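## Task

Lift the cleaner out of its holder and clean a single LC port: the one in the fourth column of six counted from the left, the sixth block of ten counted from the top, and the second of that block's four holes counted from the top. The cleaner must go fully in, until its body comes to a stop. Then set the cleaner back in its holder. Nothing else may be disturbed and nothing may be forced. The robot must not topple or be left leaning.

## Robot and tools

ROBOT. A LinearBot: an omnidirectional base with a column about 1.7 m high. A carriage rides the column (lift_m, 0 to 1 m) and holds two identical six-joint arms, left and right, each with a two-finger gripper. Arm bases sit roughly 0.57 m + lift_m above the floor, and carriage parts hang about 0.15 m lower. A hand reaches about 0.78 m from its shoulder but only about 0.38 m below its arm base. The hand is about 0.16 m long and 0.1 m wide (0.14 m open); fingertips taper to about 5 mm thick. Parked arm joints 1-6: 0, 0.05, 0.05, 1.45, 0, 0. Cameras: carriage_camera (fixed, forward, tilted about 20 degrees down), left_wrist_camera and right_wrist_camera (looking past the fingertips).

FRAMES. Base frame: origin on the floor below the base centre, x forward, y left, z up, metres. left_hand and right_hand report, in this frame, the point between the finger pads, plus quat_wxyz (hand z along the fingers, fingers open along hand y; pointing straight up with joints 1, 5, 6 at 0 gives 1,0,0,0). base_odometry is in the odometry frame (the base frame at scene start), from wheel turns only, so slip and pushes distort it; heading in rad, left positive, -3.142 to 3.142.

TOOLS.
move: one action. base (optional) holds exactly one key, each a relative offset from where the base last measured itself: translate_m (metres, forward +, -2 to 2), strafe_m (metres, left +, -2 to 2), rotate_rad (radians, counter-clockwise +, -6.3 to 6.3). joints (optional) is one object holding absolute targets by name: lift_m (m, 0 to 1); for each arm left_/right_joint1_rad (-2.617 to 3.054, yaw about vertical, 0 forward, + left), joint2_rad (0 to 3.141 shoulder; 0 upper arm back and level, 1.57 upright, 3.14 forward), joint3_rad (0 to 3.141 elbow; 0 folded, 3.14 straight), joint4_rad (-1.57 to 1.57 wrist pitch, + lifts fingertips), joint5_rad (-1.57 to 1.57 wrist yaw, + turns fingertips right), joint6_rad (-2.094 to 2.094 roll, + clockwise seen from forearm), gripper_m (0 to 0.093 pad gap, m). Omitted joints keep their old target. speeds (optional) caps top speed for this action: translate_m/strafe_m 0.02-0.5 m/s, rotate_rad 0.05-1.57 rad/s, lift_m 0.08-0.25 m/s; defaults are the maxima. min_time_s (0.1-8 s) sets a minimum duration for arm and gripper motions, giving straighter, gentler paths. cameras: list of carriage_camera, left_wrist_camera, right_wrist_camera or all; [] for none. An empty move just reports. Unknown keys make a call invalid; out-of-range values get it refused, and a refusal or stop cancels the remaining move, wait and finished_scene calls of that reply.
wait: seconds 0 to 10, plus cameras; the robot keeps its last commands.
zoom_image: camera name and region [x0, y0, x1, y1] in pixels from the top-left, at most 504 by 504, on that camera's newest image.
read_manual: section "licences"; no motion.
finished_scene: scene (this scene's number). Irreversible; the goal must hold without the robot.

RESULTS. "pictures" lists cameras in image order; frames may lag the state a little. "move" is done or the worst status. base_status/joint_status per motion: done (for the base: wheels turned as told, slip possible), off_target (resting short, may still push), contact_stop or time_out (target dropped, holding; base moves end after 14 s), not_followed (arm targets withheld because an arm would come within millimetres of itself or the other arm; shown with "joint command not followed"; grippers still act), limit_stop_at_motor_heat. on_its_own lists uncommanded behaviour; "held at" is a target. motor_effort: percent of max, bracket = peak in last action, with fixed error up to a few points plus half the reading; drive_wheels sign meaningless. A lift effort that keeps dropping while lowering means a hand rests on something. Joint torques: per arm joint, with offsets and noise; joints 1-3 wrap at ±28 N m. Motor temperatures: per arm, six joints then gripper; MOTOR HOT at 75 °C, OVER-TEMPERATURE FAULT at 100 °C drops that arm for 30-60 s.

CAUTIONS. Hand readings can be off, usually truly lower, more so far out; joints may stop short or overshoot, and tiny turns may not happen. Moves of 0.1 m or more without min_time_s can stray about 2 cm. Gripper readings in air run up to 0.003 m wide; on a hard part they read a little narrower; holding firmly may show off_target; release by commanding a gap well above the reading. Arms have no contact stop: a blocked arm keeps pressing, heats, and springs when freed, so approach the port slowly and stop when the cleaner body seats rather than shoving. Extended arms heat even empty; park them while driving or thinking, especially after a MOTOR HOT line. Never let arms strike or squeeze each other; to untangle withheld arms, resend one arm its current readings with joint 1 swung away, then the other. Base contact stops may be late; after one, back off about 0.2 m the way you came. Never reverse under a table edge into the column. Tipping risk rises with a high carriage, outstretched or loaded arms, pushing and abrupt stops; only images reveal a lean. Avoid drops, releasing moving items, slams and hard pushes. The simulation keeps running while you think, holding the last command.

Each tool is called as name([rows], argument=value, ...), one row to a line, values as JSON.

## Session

move()

Scene clock: 0.00 s.
Joint torques (N m): no reading
Motor temperatures (°C): left_arm=[23 36 34 23 21 23 21] | right_arm=[25 30 27 34 21 24 25]
base_odometry: x=+0.000 y=+0.000 heading=+0.000
base_status: not commanded
joint_positions: lift_m=+0.300 left_joint1_rad=-0.018 left_joint2_rad=+0.034 left_joint3_rad=+0.041 left_joint4_rad=+1.424 left_joint5_rad=+0.010 left_joint6_rad=+0.037 left_gripper_m=+0.09396 right_joint1_rad=-0.011 right_joint2_rad=+0.044 right_joint3_rad=+0.056 right_joint4_rad=+1.484 right_joint5_rad=+0.044 right_joint6_rad=+0.045 right_gripper_m=+0.09396
joint_status: not commanded
motor_effort: lift_m=+22 drive_wheels=+0
left_hand: x=+0.2524 y=+0.3015 z=+1.3086 quat_wxyz=(+0.998, +0.007, +0.070, +0.009) (m; base frame)
right_hand: x=+0.2361 y=-0.3117 z=+1.3143 quat_wxyz=(+0.999, +0.023, +0.036, +0.016) (m; base frame)
pictures: carriage_camera, left_wrist_camera, right_wrist_camera
Images, in order (width x height): carriage_camera 896x504, left_wrist_camera 896x504, right_wrist_camera 896x504.

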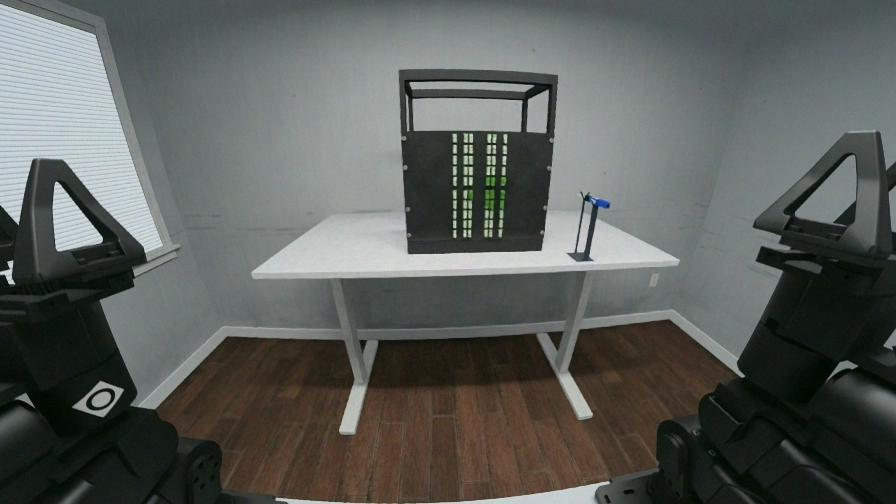

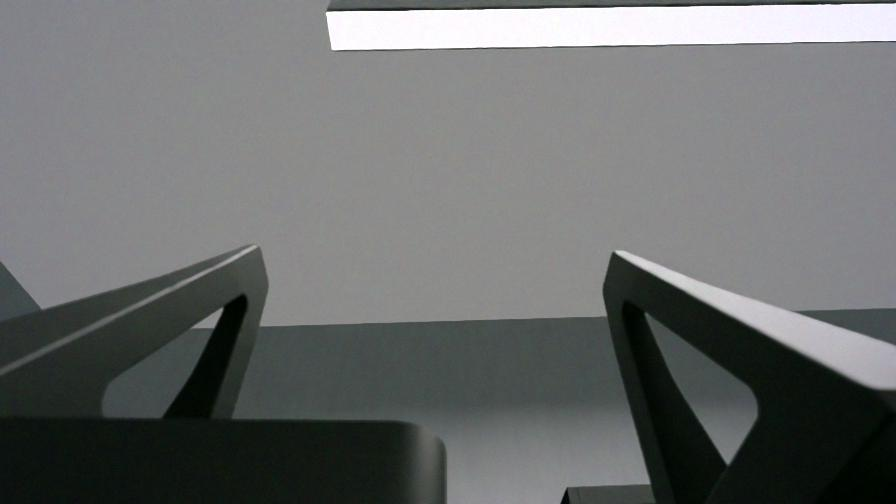

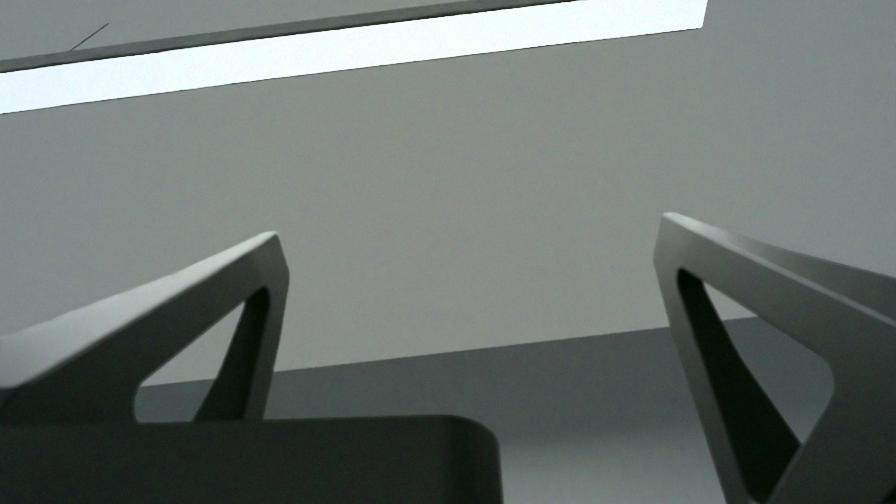

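zoom_image(camera="carriage_camera", region=[380, 50, 680, 290])

zoom_image(camera="carriage_camera", region=[550, 170, 650, 280])

zoom_image(camera="carriage_camera", region=[430, 125, 530, 255])

Scaled by 1.680 from the camera's 896x504 image, which has a finer 1280x720 frame.

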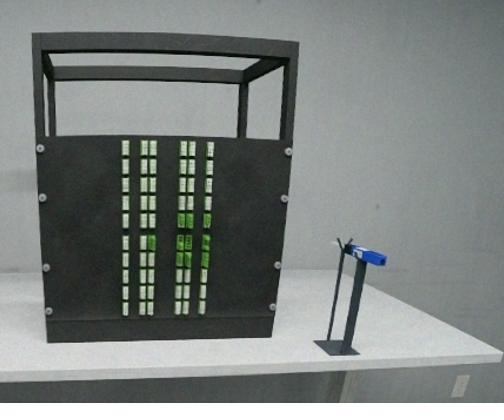

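Scaled by 4.582 from the camera's 896x504 image, which has a finer 1280x720 frame.

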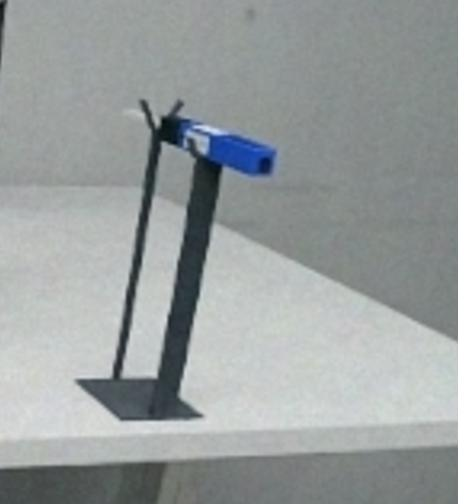

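Scaled by 3.877 from the camera's 896x504 image, which has a finer 1280x720 frame.

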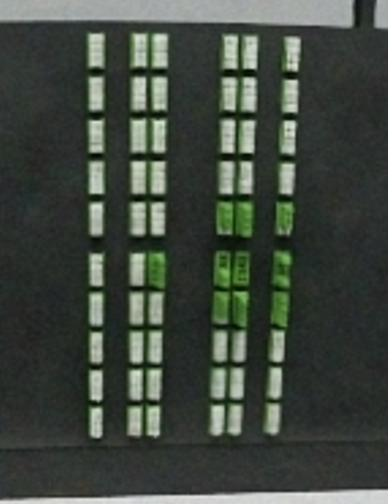

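move(base={"translate_m": -0.2}, joints={"lift_m": 0.42}, speeds={"translate_m": 0.25, "lift_m": 0.12}, cameras=[])

move(base={"strafe_m": -0.21}, joints={"right_joint1_rad": 0.0, "right_joint2_rad": 1.75, "right_joint3_rad": 0.55, "right_joint4_rad": 1.21, "right_joint5_rad": 0.0, "right_joint6_rad": 0.0, "right_gripper_m": 0.06}, speeds={"strafe_m": 0.12}, min_time_s=3, cameras=["carriage_camera", "right_wrist_camera"])

Scene clock: 58.10 s.
Joint torques (N m): left_arm=[0.09 3.92 5.37 -0.2 0.07 0.07] | right_arm=[0.38 3.73 7.08 -0.24 -0.01 -0.12]
Motor temperatures (°C): left_arm=[23 37 38 23 21 23 21] | right_arm=[25 30 31 32 21 24 25]
move: done
base_odometry: x=-0.200 y=+0.000 heading=+0.000
base_status: done
joint_positions: lift_m=+0.420 left_joint1_rad=-0.018 left_joint2_rad=+0.034 left_joint3_rad=+0.041 left_joint4_rad=+1.424 left_joint5_rad=+0.010 left_joint6_rad=+0.037 left_gripper_m=+0.09396 right_joint1_rad=-0.011 right_joint2_rad=+0.044 right_joint3_rad=+0.056 right_joint4_rad=+1.484 right_joint5_rad=+0.044 right_joint6_rad=+0.045 right_gripper_m=+0.09396
joint_status: all done
motor_effort: lift_m=+20(25) drive_wheels=-1(10)
left_hand: x=+0.2523 y=+0.3015 z=+1.4289 quat_wxyz=(+0.998, +0.007, +0.069, +0.009) (m; base frame)
right_hand: x=+0.2360 y=-0.3117 z=+1.4344 quat_wxyz=(+0.999, +0.023, +0.036, +0.016) (m; base frame)
pictures: none
No camera images: "cameras" was empty.

Scene clock: 61.40 s.
Joint torques (N m): left_arm=[0.03 3.73 5.35 -0.18 0.06 0.05] | right_arm=[1.24 -6.78 9.39 2.36 -0.14 -0.19]
Motor temperatures (°C): left_arm=[23 37 38 23 21 23 21] | right_arm=[25 30 31 33 21 24 25]
move: done
base_odometry: x=-0.200 y=-0.210 heading=+0.000
base_status: done
joint_positions: lift_m=+0.420 left_joint1_rad=-0.018 left_joint2_rad=+0.034 left_joint3_rad=+0.041 left_joint4_rad=+1.424 left_joint5_rad=+0.010 left_joint6_rad=+0.037 left_gripper_m=+0.09396 right_joint1_rad=-0.009 right_joint2_rad=+1.741 right_joint3_rad=+0.521 right_joint4_rad=+1.211 right_joint5_rad=+0.015 right_joint6_rad=+0.007 right_gripper_m=+0.06009
joint_status: all done
motor_effort: lift_m=+21(21) drive_wheels=-2(10)
left_hand: x=+0.2523 y=+0.3015 z=+1.4289 quat_wxyz=(+0.998, +0.007, +0.069, +0.009) (m; base frame)
right_hand: x=+0.6686 y=-0.3106 z=+1.1630 quat_wxyz=(+0.704, +0.011, +0.710, -0.006) (m; base frame)
pictures: carriage_camera, right_wrist_camera
Images, in order (width x height): carriage_camera 896x504, right_wrist_camera 896x504.

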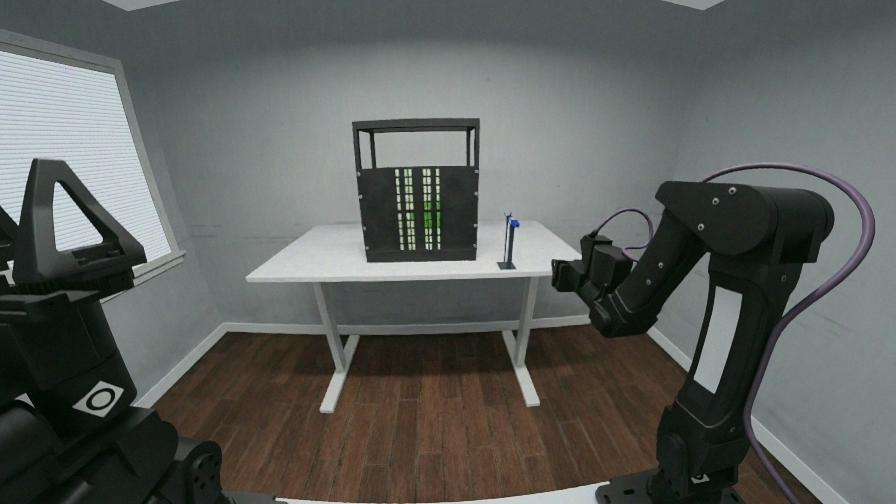

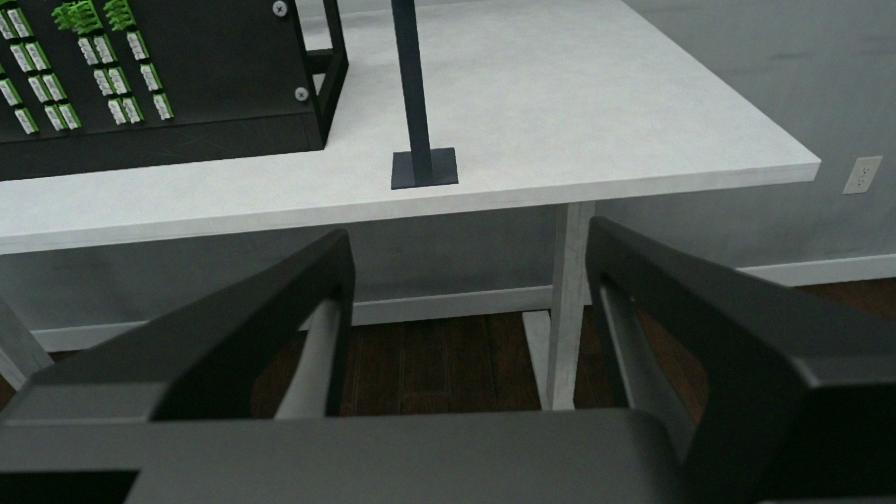

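move(base={"strafe_m": 0.025}, joints={"right_joint1_rad": 0.0, "right_joint5_rad": -0.025}, speeds={"strafe_m": 0.05}, min_time_s=0.5, cameras=[])

move(base={"translate_m": 0.21}, speeds={"translate_m": 0.12}, cameras=["right_wrist_camera"])

zoom_image(camera="right_wrist_camera", region=[340, 0, 600, 250])

Scene clock: 100.97 s.
Joint torques (N m): left_arm=[0.08 3.81 5.42 -0.21 0.03 0.06] | right_arm=[0.9 -6.76 9.29 2.36 -0.13 -0.2]
Motor temperatures (°C): left_arm=[23 37 39 23 21 23 21] | right_arm=[25 33 35 44 21 24 25]
move: done
base_odometry: x=-0.200 y=-0.185 heading=+0.000
base_status: done
joint_positions: lift_m=+0.420 left_joint1_rad=-0.018 left_joint2_rad=+0.034 left_joint3_rad=+0.041 left_joint4_rad=+1.424 left_joint5_rad=+0.010 left_joint6_rad=+0.037 left_gripper_m=+0.09396 right_joint1_rad=-0.005 right_joint2_rad=+1.741 right_joint3_rad=+0.522 right_joint4_rad=+1.211 right_joint5_rad=-0.010 right_joint6_rad=+0.007 right_gripper_m=+0.06009
joint_status: all done
motor_effort: lift_m=+21(21) drive_wheels=+1(13)
left_hand: x=+0.2523 y=+0.3015 z=+1.4289 quat_wxyz=(+0.998, +0.007, +0.069, +0.009) (m; base frame)
right_hand: x=+0.6689 y=-0.3046 z=+1.1634 quat_wxyz=(+0.704, +0.001, +0.710, +0.004) (m; base frame)
pictures: none
No camera images: "cameras" was empty.

Scene clock: 103.50 s.
Joint torques (N m): left_arm=[0.06 3.78 5.44 -0.2 0.03 0.02] | right_arm=[0.88 -6.71 9.28 2.37 -0.13 -0.21]
Motor temperatures (°C): left_arm=[23 37 39 23 21 23 21] | right_arm=[25 33 35 45 21 24 25]
move: done
base_odometry: x=+0.010 y=-0.186 heading=-0.001
base_status: done
joint_positions: lift_m=+0.420 left_joint1_rad=-0.018 left_joint2_rad=+0.034 left_joint3_rad=+0.041 left_joint4_rad=+1.424 left_joint5_rad=+0.010 left_joint6_rad=+0.037 left_gripper_m=+0.09396 right_joint1_rad=-0.005 right_joint2_rad=+1.741 right_joint3_rad=+0.522 right_joint4_rad=+1.209 right_joint5_rad=-0.010 right_joint6_rad=+0.007 right_gripper_m=+0.06009
joint_status: not commanded
motor_effort: lift_m=+21(21) drive_wheels=-5(10)
left_hand: x=+0.2523 y=+0.3015 z=+1.4289 quat_wxyz=(+0.998, +0.007, +0.069, +0.009) (m; base frame)
right_hand: x=+0.6689 y=-0.3046 z=+1.1631 quat_wxyz=(+0.704, +0.001, +0.711, +0.004) (m; base frame)
pictures: right_wrist_camera
Images, in order (width x height): right_wrist_camera 896x504.

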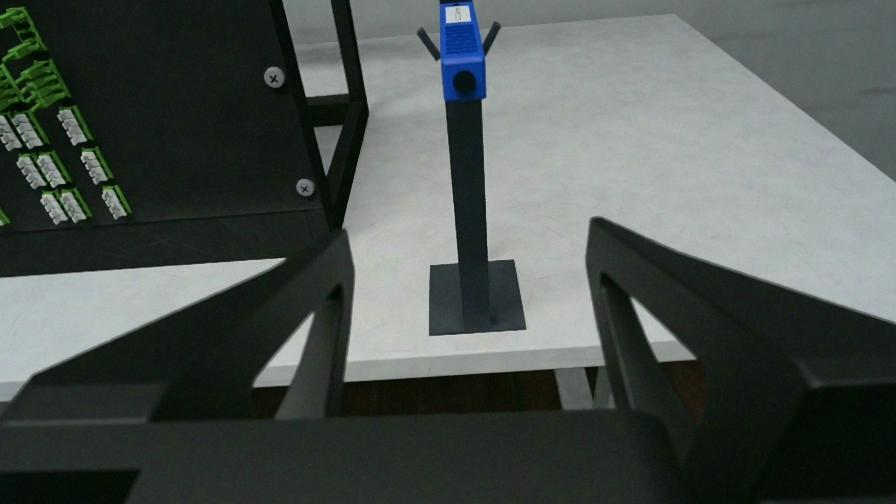

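Scaled by 1.938 from the camera's 896x504 image, which has a finer 1280x720 frame.

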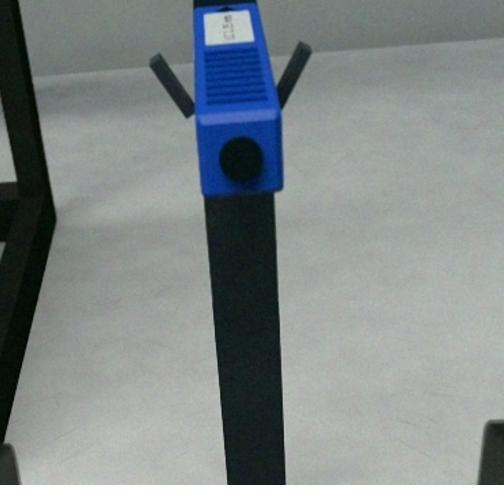

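move(base={"translate_m": 0.07}, speeds={"translate_m": 0.08}, cameras=["right_wrist_camera"])

zoom_image(camera="right_wrist_camera", region=[360, 0, 580, 220])

Scene clock: 132.20 s.
Joint torques (N m): left_arm=[0.01 3.9 5.35 -0.2 0.03 0.03] | right_arm=[0.9 -6.71 9.26 2.35 -0.13 -0.2]
Motor temperatures (°C): left_arm=[23 36 39 23 21 23 21] | right_arm=[25 34 35 49 21 24 24]
move: done
base_odometry: x=+0.080 y=-0.186 heading=-0.001
base_status: done
joint_positions: lift_m=+0.420 left_joint1_rad=-0.018 left_joint2_rad=+0.034 left_joint3_rad=+0.041 left_joint4_rad=+1.424 left_joint5_rad=+0.010 left_joint6_rad=+0.037 left_gripper_m=+0.09396 right_joint1_rad=-0.005 right_joint2_rad=+1.741 right_joint3_rad=+0.522 right_joint4_rad=+1.208 right_joint5_rad=-0.011 right_joint6_rad=+0.007 right_gripper_m=+0.06009
joint_status: not commanded
motor_effort: lift_m=+20(21) drive_wheels=+4(12)
left_hand: x=+0.2523 y=+0.3015 z=+1.4289 quat_wxyz=(+0.998, +0.007, +0.069, +0.009) (m; base frame)
right_hand: x=+0.6689 y=-0.3045 z=+1.1628 quat_wxyz=(+0.703, +0.001, +0.711, +0.004) (m; base frame)
pictures: right_wrist_camera
Images, in order (width x height): right_wrist_camera 896x504.

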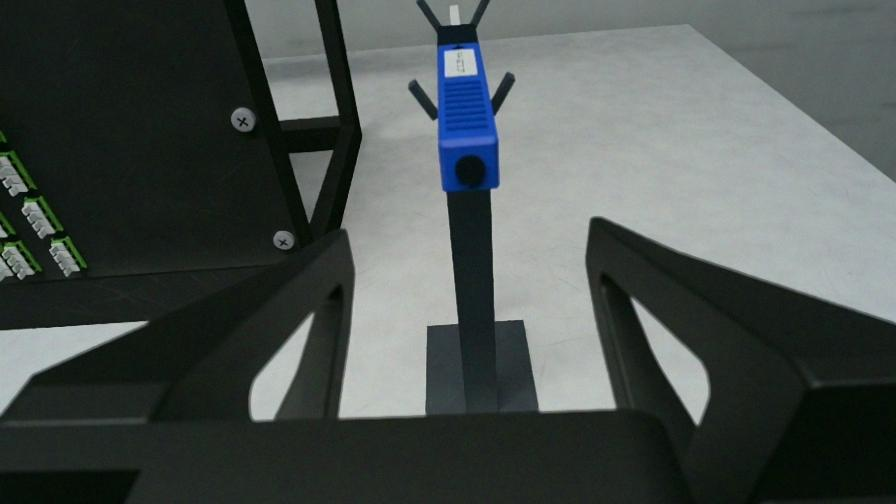

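Scaled by 2.291 from the camera's 896x504 image, which has a finer 1280x720 frame.

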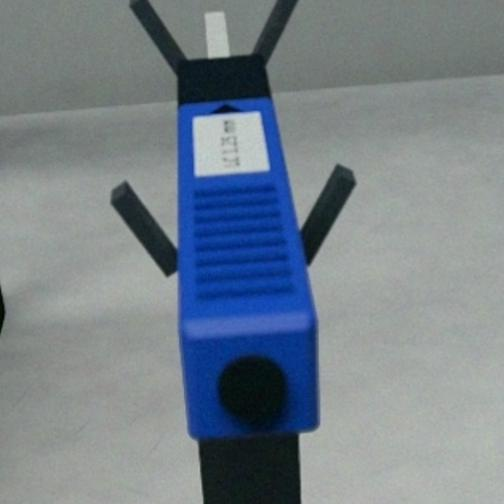

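move(base={"strafe_m": -0.003}, cameras=[])

move(base={"translate_m": 0.035}, speeds={"translate_m": 0.05}, cameras=["right_wrist_camera"])

zoom_image(camera="right_wrist_camera", region=[340, 0, 600, 270])

Scene clock: 241.20 s.
Joint torques (N m): left_arm=[0.06 3.81 5.48 -0.21 0.02 0.05] | right_arm=[0.43 -6.75 9.26 2.39 -0.1 -0.16]
Motor temperatures (°C): left_arm=[23 35 39 23 21 23 21] | right_arm=[25 34 37 58 21 24 24]
move: done
base_odometry: x=+0.080 y=-0.189 heading=-0.001
base_status: done
joint_positions: lift_m=+0.420 left_joint1_rad=-0.018 left_joint2_rad=+0.034 left_joint3_rad=+0.041 left_joint4_rad=+1.424 left_joint5_rad=+0.010 left_joint6_rad=+0.037 left_gripper_m=+0.09396 right_joint1_rad=-0.002 right_joint2_rad=+1.741 right_joint3_rad=+0.522 right_joint4_rad=+1.208 right_joint5_rad=-0.014 right_joint6_rad=+0.006 right_gripper_m=+0.06009
joint_status: not commanded
motor_effort: lift_m=+21(21) drive_wheels=+3(7)
left_hand: x=+0.2523 y=+0.3016 z=+1.4289 quat_wxyz=(+0.998, +0.007, +0.069, +0.009) (m; base frame)
right_hand: x=+0.6689 y=-0.3025 z=+1.1628 quat_wxyz=(+0.703, -0.002, +0.711, +0.006) (m; base frame)
pictures: none
No camera images: "cameras" was empty.

Scene clock: 242.40 s.
Joint torques (N m): left_arm=[0.02 3.79 5.46 -0.21 0.04 0.04] | right_arm=[0.54 -6.79 9.31 2.4 -0.1 -0.2]
Motor temperatures (°C): left_arm=[23 35 39 23 21 23 21] | right_arm=[25 34 37 58 21 24 24]
move: done
base_odometry: x=+0.115 y=-0.189 heading=-0.001
base_status: done
joint_positions: lift_m=+0.420 left_joint1_rad=-0.018 left_joint2_rad=+0.034 left_joint3_rad=+0.041 left_joint4_rad=+1.424 left_joint5_rad=+0.010 left_joint6_rad=+0.037 left_gripper_m=+0.09396 right_joint1_rad=-0.002 right_joint2_rad=+1.741 right_joint3_rad=+0.522 right_joint4_rad=+1.208 right_joint5_rad=-0.014 right_joint6_rad=+0.006 right_gripper_m=+0.06009
joint_status: not commanded
motor_effort: lift_m=+21(21) drive_wheels=-3(10)
left_hand: x=+0.2523 y=+0.3016 z=+1.4289 quat_wxyz=(+0.998, +0.007, +0.069, +0.009) (m; base frame)
right_hand: x=+0.6689 y=-0.3025 z=+1.1627 quat_wxyz=(+0.703, -0.002, +0.711, +0.006) (m; base frame)
pictures: right_wrist_camera
Images, in order (width x height): right_wrist_camera 896x504.

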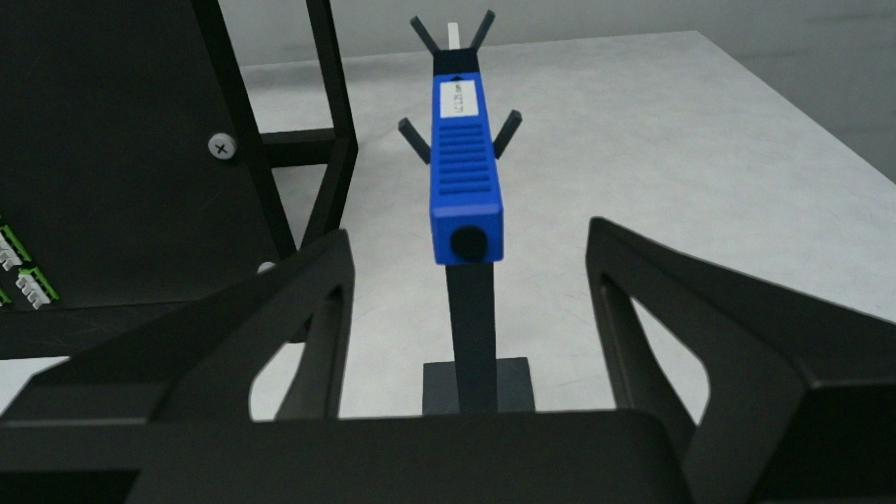

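Scaled by 1.867 from the camera's 896x504 image, which has a finer 1280x720 frame.

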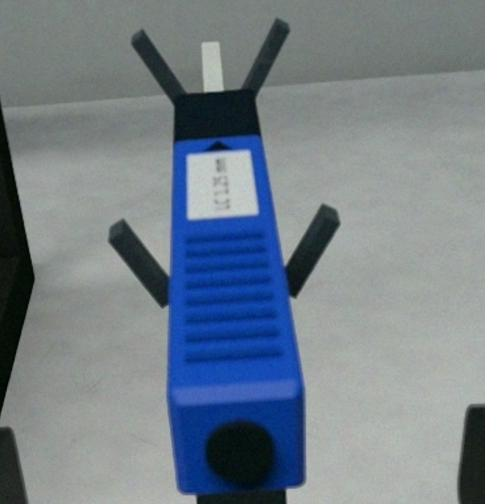

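move(base={"strafe_m": 0.002}, joints={"right_joint5_rad": 0.008, "lift_m": 0.4217}, cameras=["right_wrist_camera"])

zoom_image(camera="right_wrist_camera", region=[340, 0, 600, 270])

Scene clock: 271.20 s.
Joint torques (N m): left_arm=[0.08 3.85 5.38 -0.2 0.04 0.03] | right_arm=[0.39 -6.89 9.13 2.41 0.23 -0.19]
Motor temperatures (°C): left_arm=[23 35 39 23 21 23 21] | right_arm=[25 34 38 59 21 24 24]
move: done
base_odometry: x=+0.115 y=-0.187 heading=-0.002
base_status: done
joint_positions: lift_m=+0.422 left_joint1_rad=-0.018 left_joint2_rad=+0.034 left_joint3_rad=+0.041 left_joint4_rad=+1.424 left_joint5_rad=+0.010 left_joint6_rad=+0.037 left_gripper_m=+0.09396 right_joint1_rad=+0.000 right_joint2_rad=+1.743 right_joint3_rad=+0.523 right_joint4_rad=+1.206 right_joint5_rad=-0.005 right_joint6_rad=+0.006 right_gripper_m=+0.06009
joint_status: all done
motor_effort: lift_m=+21(24) drive_wheels=+3(5)
left_hand: x=+0.2523 y=+0.3015 z=+1.4304 quat_wxyz=(+0.998, +0.007, +0.069, +0.009) (m; base frame)
right_hand: x=+0.6691 y=-0.3029 z=+1.1637 quat_wxyz=(+0.702, +0.000, +0.712, +0.004) (m; base frame)
pictures: right_wrist_camera
Images, in order (width x height): right_wrist_camera 896x504.

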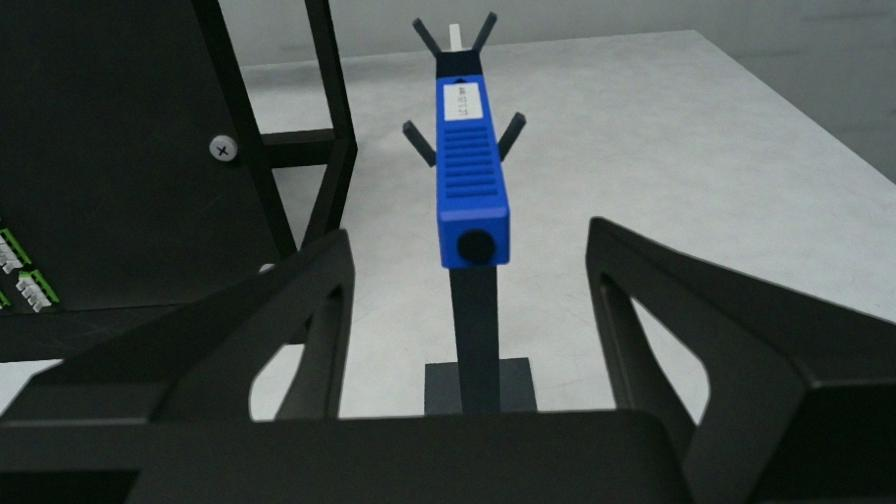

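Scaled by 1.867 from the camera's 896x504 image, which has a finer 1280x720 frame.

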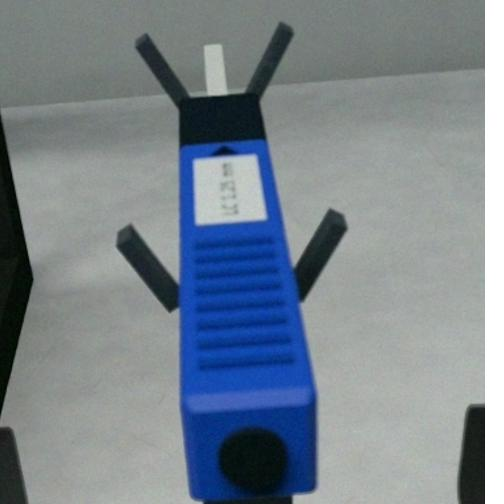

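move(base={"strafe_m": -0.002}, cameras=[])

move(base={"translate_m": 0.037}, speeds={"translate_m": 0.04}, cameras=["right_wrist_camera"])

zoom_image(camera="right_wrist_camera", region=[320, 0, 620, 420])

Scene clock: 278.23 s.
Joint torques (N m): left_arm=[0.02 3.85 5.41 -0.2 0.01 0.05] | right_arm=[0.39 -6.89 9.18 2.42 0.09 -0.23]
Motor temperatures (°C): left_arm=[23 35 39 23 21 23 21] | right_arm=[25 34 37 60 21 24 24]
move: done
base_odometry: x=+0.115 y=-0.189 heading=-0.001
base_status: done
joint_positions: lift_m=+0.422 left_joint1_rad=-0.018 left_joint2_rad=+0.034 left_joint3_rad=+0.041 left_joint4_rad=+1.424 left_joint5_rad=+0.011 left_joint6_rad=+0.037 left_gripper_m=+0.09396 right_joint1_rad=-0.001 right_joint2_rad=+1.743 right_joint3_rad=+0.523 right_joint4_rad=+1.206 right_joint5_rad=-0.002 right_joint6_rad=+0.006 right_gripper_m=+0.06009
joint_status: not commanded
motor_effort: lift_m=+22(22) drive_wheels=-2(4)
left_hand: x=+0.2523 y=+0.3015 z=+1.4304 quat_wxyz=(+0.998, +0.007, +0.069, +0.009) (m; base frame)
right_hand: x=+0.6691 y=-0.3039 z=+1.1637 quat_wxyz=(+0.702, +0.002, +0.712, +0.003) (m; base frame)
pictures: none
No camera images: "cameras" was empty.

Scene clock: 279.70 s.
Joint torques (N m): left_arm=[0.05 3.78 5.42 -0.2 0.03 0.04] | right_arm=[0.4 -6.82 9.2 2.43 0.14 -0.19]
Motor temperatures (°C): left_arm=[23 35 39 23 21 23 21] | right_arm=[25 34 37 60 21 24 24]
move: done
base_odometry: x=+0.152 y=-0.189 heading=-0.001
base_status: done
joint_positions: lift_m=+0.422 left_joint1_rad=-0.018 left_joint2_rad=+0.034 left_joint3_rad=+0.041 left_joint4_rad=+1.424 left_joint5_rad=+0.011 left_joint6_rad=+0.037 left_gripper_m=+0.09396 right_joint1_rad=-0.001 right_joint2_rad=+1.743 right_joint3_rad=+0.523 right_joint4_rad=+1.206 right_joint5_rad=-0.002 right_joint6_rad=+0.006 right_gripper_m=+0.06009
joint_status: not commanded
motor_effort: lift_m=+22(22) drive_wheels=+0(10)
left_hand: x=+0.2523 y=+0.3015 z=+1.4304 quat_wxyz=(+0.998, +0.007, +0.069, +0.009) (m; base frame)
right_hand: x=+0.6691 y=-0.3040 z=+1.1636 quat_wxyz=(+0.702, +0.002, +0.712, +0.002) (m; base frame)
pictures: right_wrist_camera
Images, in order (width x height): right_wrist_camera 896x504.

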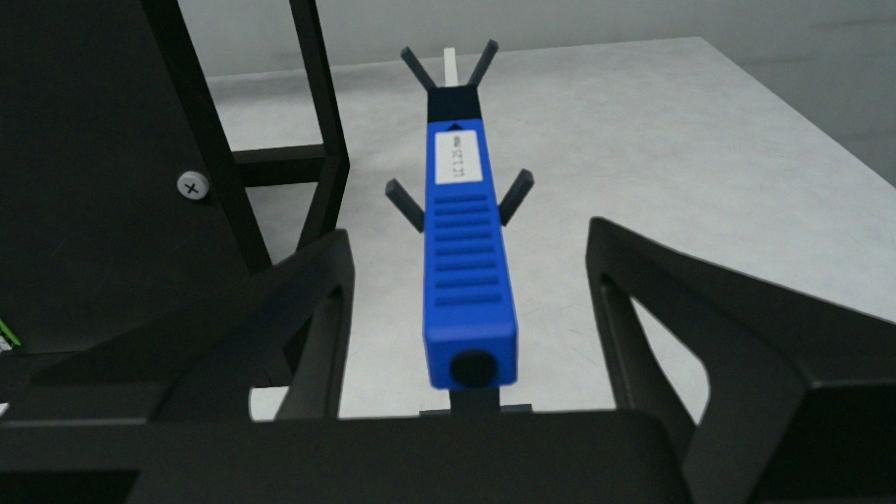

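Scaled by 1.200 from the camera's 896x504 image, which has a finer 1280x720 frame.

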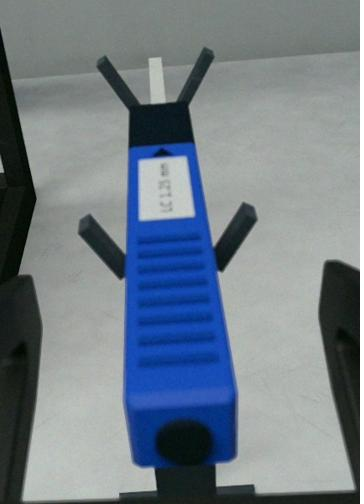

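move(joints={"right_gripper_m": 0.023}, min_time_s=1.5, cameras=["right_wrist_camera"])

move(joints={"right_gripper_m": 0.018}, min_time_s=1.5, cameras=["right_wrist_camera"])

Scene clock: 297.03 s.
Joint torques (N m): left_arm=[0.02 3.81 5.33 -0.22 0.03 0.04] | right_arm=[0.42 -6.89 9.16 2.42 0.14 -0.19]
Motor temperatures (°C): left_arm=[23 35 39 23 21 23 21] | right_arm=[25 34 37 61 21 24 24]
move: done
base_odometry: x=+0.152 y=-0.189 heading=-0.001
base_status: not commanded
joint_positions: lift_m=+0.422 left_joint1_rad=-0.018 left_joint2_rad=+0.034 left_joint3_rad=+0.041 left_joint4_rad=+1.424 left_joint5_rad=+0.011 left_joint6_rad=+0.037 left_gripper_m=+0.09396 right_joint1_rad=-0.001 right_joint2_rad=+1.743 right_joint3_rad=+0.523 right_joint4_rad=+1.206 right_joint5_rad=-0.002 right_joint6_rad=+0.006 right_gripper_m=+0.02310
joint_status: all done
motor_effort: lift_m=+22(22) drive_wheels=+0(0)
left_hand: x=+0.2523 y=+0.3015 z=+1.4304 quat_wxyz=(+0.998, +0.007, +0.069, +0.009) (m; base frame)
right_hand: x=+0.6691 y=-0.3040 z=+1.1636 quat_wxyz=(+0.702, +0.002, +0.712, +0.002) (m; base frame)
pictures: right_wrist_camera
Images, in order (width x height): right_wrist_camera 896x504.

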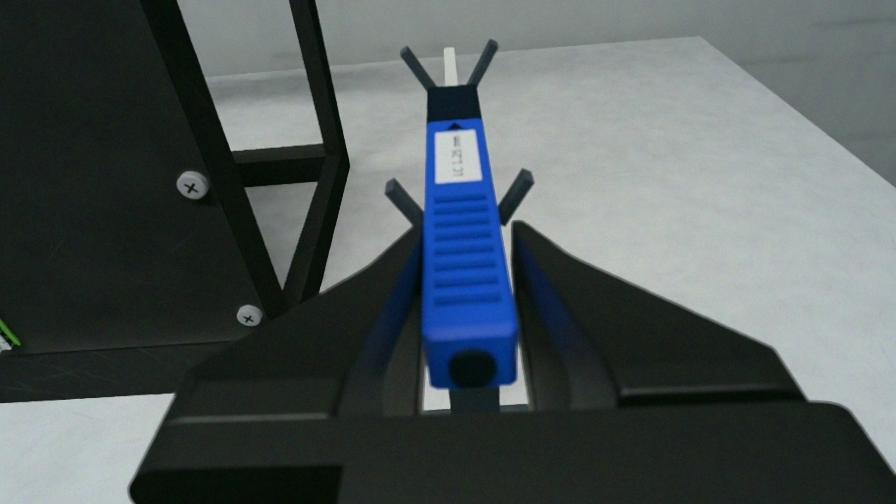

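Scene clock: 298.83 s.
Joint torques (N m): left_arm=[-0.09 3.84 5.5 -0.23 0.03 0.05] | right_arm=[0.4 -6.9 9.17 2.42 0.16 -0.19]
Motor temperatures (°C): left_arm=[23 35 39 23 21 23 21] | right_arm=[25 34 37 61 21 24 24]
move: done
base_odometry: x=+0.152 y=-0.189 heading=-0.001
base_status: not commanded
joint_positions: lift_m=+0.422 left_joint1_rad=-0.018 left_joint2_rad=+0.034 left_joint3_rad=+0.041 left_joint4_rad=+1.424 left_joint5_rad=+0.011 left_joint6_rad=+0.037 left_gripper_m=+0.09396 right_joint1_rad=-0.001 right_joint2_rad=+1.743 right_joint3_rad=+0.523 right_joint4_rad=+1.206 right_joint5_rad=-0.002 right_joint6_rad=+0.006 right_gripper_m=+0.01858
joint_status: all done
motor_effort: lift_m=+21(22) drive_wheels=+0(0)
left_hand: x=+0.2523 y=+0.3015 z=+1.4304 quat_wxyz=(+0.998, +0.007, +0.069, +0.009) (m; base frame)
right_hand: x=+0.6691 y=-0.3040 z=+1.1636 quat_wxyz=(+0.702, +0.002, +0.712, +0.002) (m; base frame)
pictures: right_wrist_camera
Images, in order (width x height): right_wrist_camera 896x504.

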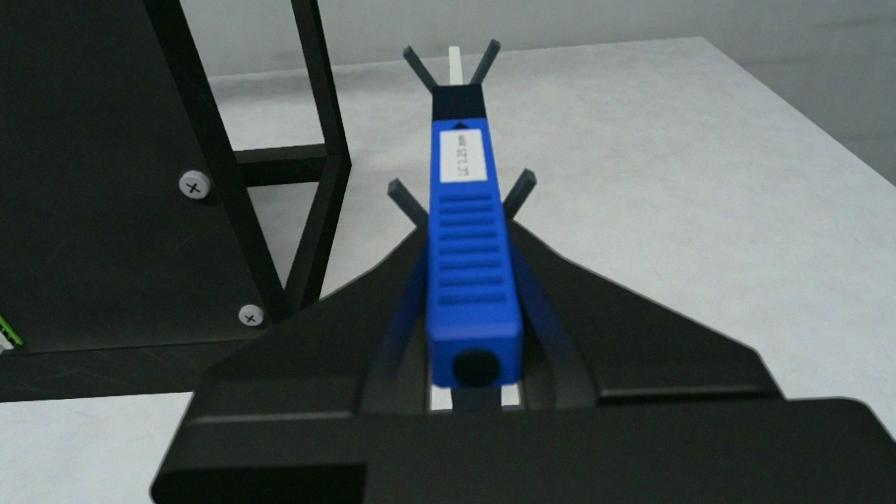

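move(joints={"right_gripper_m": 0.010}, min_time_s=1.5, cameras=["right_wrist_camera"])

zoom_image(camera="right_wrist_camera", region=[360, 10, 580, 230])

Scene clock: 306.53 s.
Joint torques (N m): left_arm=[0.03 3.86 5.48 -0.21 0 0.04] | right_arm=[0.39 -6.9 9.18 2.41 0.14 -0.19]
Motor temperatures (°C): left_arm=[23 35 39 23 21 23 21] | right_arm=[25 34 37 62 21 24 25]
move: off_target
base_odometry: x=+0.152 y=-0.189 heading=-0.001
base_status: not commanded
joint_positions: lift_m=+0.422 left_joint1_rad=-0.018 left_joint2_rad=+0.034 left_joint3_rad=+0.041 left_joint4_rad=+1.424 left_joint5_rad=+0.011 left_joint6_rad=+0.037 left_gripper_m=+0.09396 right_joint1_rad=-0.001 right_joint2_rad=+1.743 right_joint3_rad=+0.523 right_joint4_rad=+1.206 right_joint5_rad=-0.002 right_joint6_rad=+0.006 right_gripper_m=+0.01857
joint_status: right_gripper_m off_target (ended at +0.01857, target +0.01000)
motor_effort: lift_m=+21(22) drive_wheels=+0(0)
left_hand: x=+0.2523 y=+0.3015 z=+1.4304 quat_wxyz=(+0.998, +0.007, +0.069, +0.009) (m; base frame)
right_hand: x=+0.6691 y=-0.3040 z=+1.1636 quat_wxyz=(+0.702, +0.002, +0.712, +0.002) (m; base frame)
pictures: right_wrist_camera
Images, in order (width x height): right_wrist_camera 896x504.

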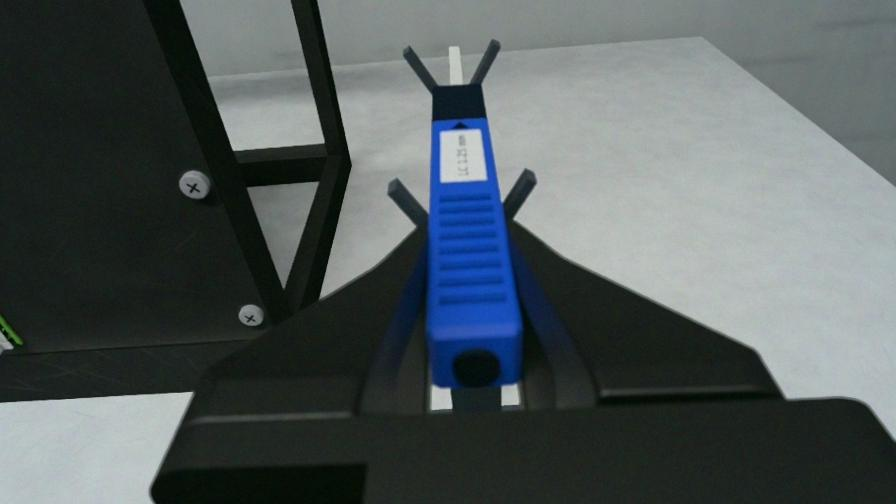

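Scaled by 2.291 from the camera's 896x504 image, which has a finer 1280x720 frame.

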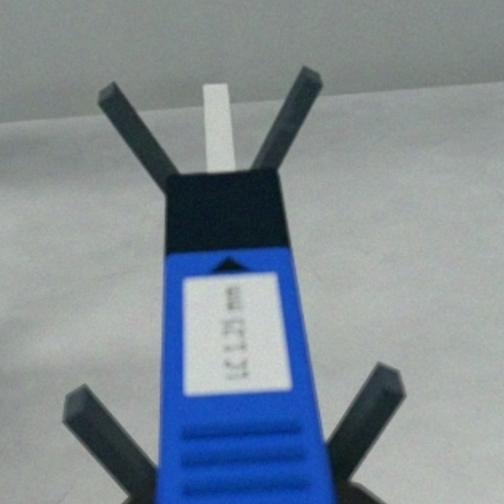

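move(joints={"lift_m": 0.4917}, speeds={"lift_m": 0.08}, cameras=["right_wrist_camera"])

move(base={"translate_m": -0.15}, speeds={"translate_m": 0.1}, cameras=["right_wrist_camera"])

Scene clock: 313.13 s.
Joint torques (N m): left_arm=[0.03 3.86 5.33 -0.21 0.03 0.05] | right_arm=[0.4 -7.19 8.91 2.46 0.15 -0.19]
Motor temperatures (°C): left_arm=[23 35 39 23 21 23 21] | right_arm=[25 34 37 62 21 24 25]
move: done
base_odometry: x=+0.152 y=-0.189 heading=-0.001
base_status: not commanded
joint_positions: lift_m=+0.492 left_joint1_rad=-0.018 left_joint2_rad=+0.034 left_joint3_rad=+0.041 left_joint4_rad=+1.424 left_joint5_rad=+0.011 left_joint6_rad=+0.037 left_gripper_m=+0.09396 right_joint1_rad=-0.001 right_joint2_rad=+1.746 right_joint3_rad=+0.526 right_joint4_rad=+1.201 right_joint5_rad=-0.002 right_joint6_rad=+0.006 right_gripper_m=+0.01856
joint_status: all done
motor_effort: lift_m=+20(25) drive_wheels=+0(1)
left_hand: x=+0.2523 y=+0.3015 z=+1.5006 quat_wxyz=(+0.998, +0.007, +0.069, +0.009) (m; base frame)
right_hand: x=+0.6698 y=-0.3040 z=+1.2321 quat_wxyz=(+0.700, +0.002, +0.714, +0.002) (m; base frame)
pictures: right_wrist_camera
Images, in order (width x height): right_wrist_camera 896x504.

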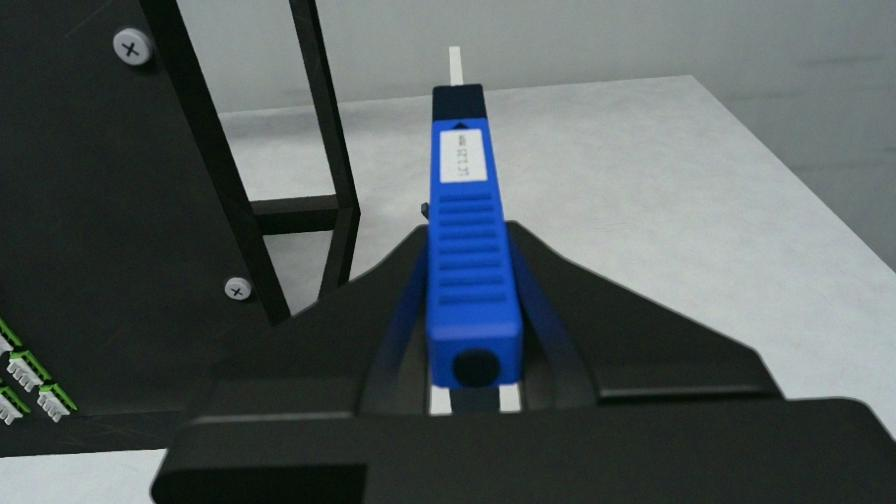

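Scene clock: 315.33 s.
Joint torques (N m): left_arm=[0.05 3.86 5.55 -0.21 0.05 0.04] | right_arm=[0.4 -7.15 8.92 2.43 0.13 -0.18]
Motor temperatures (°C): left_arm=[23 35 39 23 21 23 21] | right_arm=[25 34 37 61 21 24 25]
move: done
base_odometry: x=+0.002 y=-0.189 heading=-0.001
base_status: done
joint_positions: lift_m=+0.492 left_joint1_rad=-0.018 left_joint2_rad=+0.034 left_joint3_rad=+0.041 left_joint4_rad=+1.424 left_joint5_rad=+0.011 left_joint6_rad=+0.037 left_gripper_m=+0.09396 right_joint1_rad=-0.001 right_joint2_rad=+1.746 right_joint3_rad=+0.526 right_joint4_rad=+1.200 right_joint5_rad=-0.002 right_joint6_rad=+0.006 right_gripper_m=+0.01856
joint_status: not commanded
motor_effort: lift_m=+21(21) drive_wheels=-1(11)
left_hand: x=+0.2523 y=+0.3015 z=+1.5006 quat_wxyz=(+0.998, +0.007, +0.069, +0.009) (m; base frame)
right_hand: x=+0.6698 y=-0.3040 z=+1.2318 quat_wxyz=(+0.700, +0.002, +0.714, +0.002) (m; base frame)
pictures: right_wrist_camera
Images, in order (width x height): right_wrist_camera 896x504.

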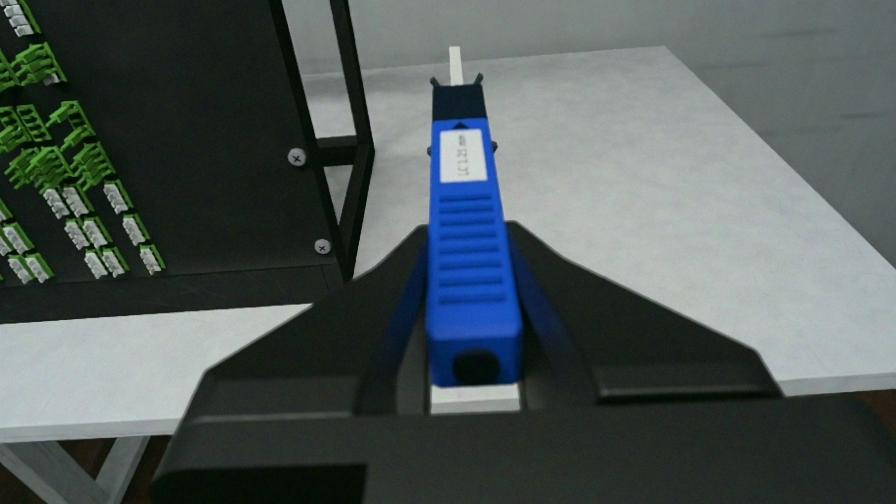

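move(base={"strafe_m": 0.335}, speeds={"strafe_m": 0.12}, cameras=["right_wrist_camera"])

zoom_image(camera="right_wrist_camera", region=[300, 0, 600, 200])

Scene clock: 338.00 s.
Joint torques (N m): left_arm=[0.06 3.84 5.37 -0.22 0.02 0.05] | right_arm=[0.39 -7.2 8.94 2.48 0.12 -0.19]
Motor temperatures (°C): left_arm=[23 35 39 23 21 23 21] | right_arm=[25 34 39 60 21 24 26]
move: done
base_odometry: x=+0.002 y=+0.146 heading=-0.001
base_status: done
joint_positions: lift_m=+0.492 left_joint1_rad=-0.018 left_joint2_rad=+0.034 left_joint3_rad=+0.041 left_joint4_rad=+1.424 left_joint5_rad=+0.011 left_joint6_rad=+0.037 left_gripper_m=+0.09396 right_joint1_rad=-0.001 right_joint2_rad=+1.746 right_joint3_rad=+0.526 right_joint4_rad=+1.200 right_joint5_rad=+0.000 right_joint6_rad=+0.006 right_gripper_m=+0.01856
joint_status: not commanded
motor_effort: lift_m=+20(21) drive_wheels=-2(9)
left_hand: x=+0.2523 y=+0.3015 z=+1.5006 quat_wxyz=(+0.998, +0.007, +0.069, +0.009) (m; base frame)
right_hand: x=+0.6698 y=-0.3042 z=+1.2318 quat_wxyz=(+0.700, +0.002, +0.714, +0.002) (m; base frame)
pictures: right_wrist_camera
Images, in order (width x height): right_wrist_camera 896x504.

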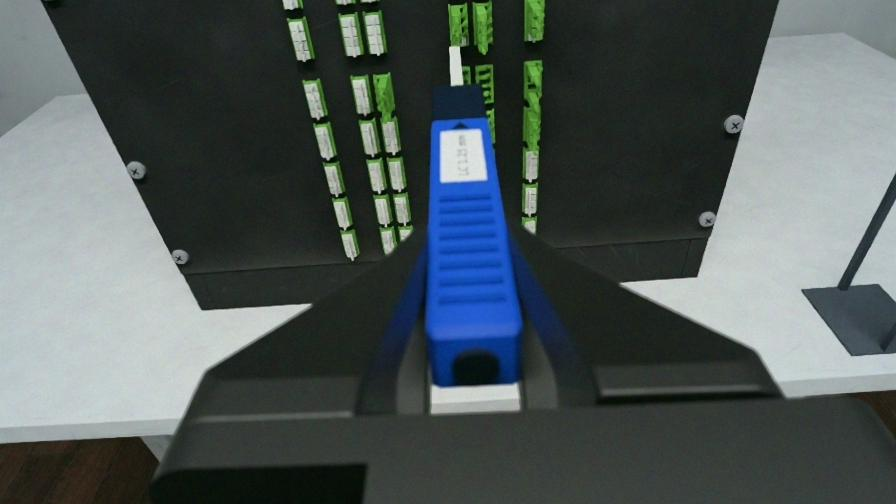

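Scaled by 1.680 from the camera's 896x504 image, which has a finer 1280x720 frame.

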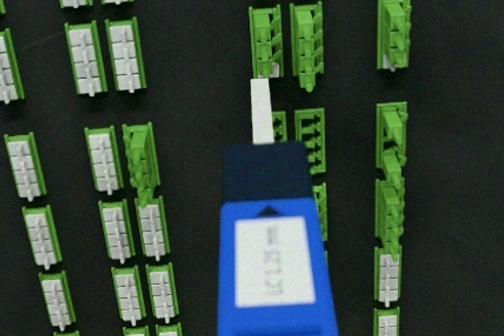

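move(joints={"lift_m": 0.430}, speeds={"lift_m": 0.12}, cameras=["right_wrist_camera"])

zoom_image(camera="right_wrist_camera", region=[380, 0, 520, 100])

Scene clock: 345.43 s.
Joint torques (N m): left_arm=[0.03 3.82 5.53 -0.2 0.06 0.04] | right_arm=[0.4 -7.43 8.68 2.55 0.12 -0.19]
Motor temperatures (°C): left_arm=[23 35 39 23 21 23 21] | right_arm=[25 34 40 60 21 24 26]
move: done
base_odometry: x=+0.002 y=+0.146 heading=-0.001
base_status: not commanded
joint_positions: lift_m=+0.430 left_joint1_rad=-0.018 left_joint2_rad=+0.034 left_joint3_rad=+0.041 left_joint4_rad=+1.424 left_joint5_rad=+0.011 left_joint6_rad=+0.037 left_gripper_m=+0.09396 right_joint1_rad=-0.001 right_joint2_rad=+1.748 right_joint3_rad=+0.528 right_joint4_rad=+1.191 right_joint5_rad=+0.000 right_joint6_rad=+0.006 right_gripper_m=+0.01856
joint_status: all done
motor_effort: lift_m=+22(23) drive_wheels=-2(2)
left_hand: x=+0.2523 y=+0.3015 z=+1.4387 quat_wxyz=(+0.998, +0.007, +0.069, +0.009) (m; base frame)
right_hand: x=+0.6703 y=-0.3042 z=+1.1676 quat_wxyz=(+0.697, +0.002, +0.717, +0.002) (m; base frame)
pictures: right_wrist_camera
Images, in order (width x height): right_wrist_camera 896x504.

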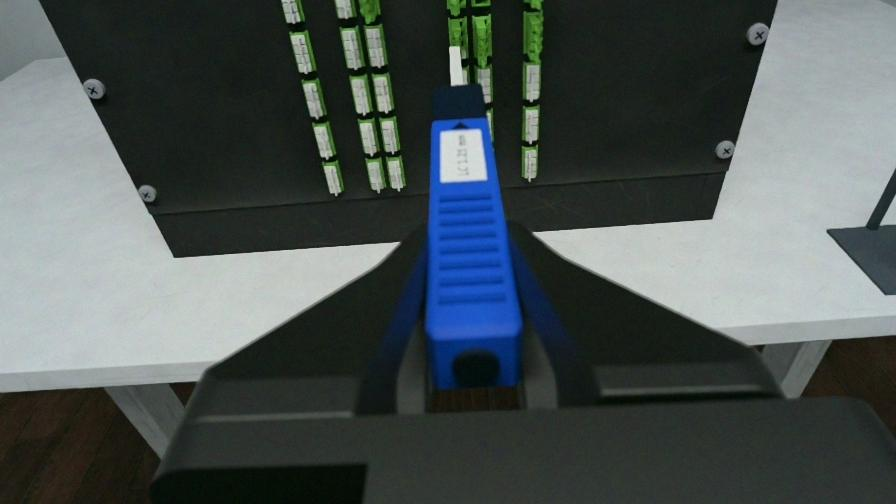

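Scaled by 3.600 from the camera's 896x504 image, which has a finer 1280x720 frame.

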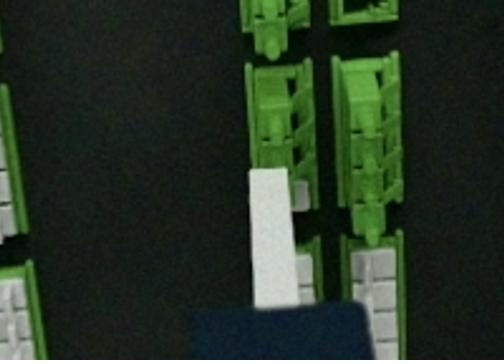

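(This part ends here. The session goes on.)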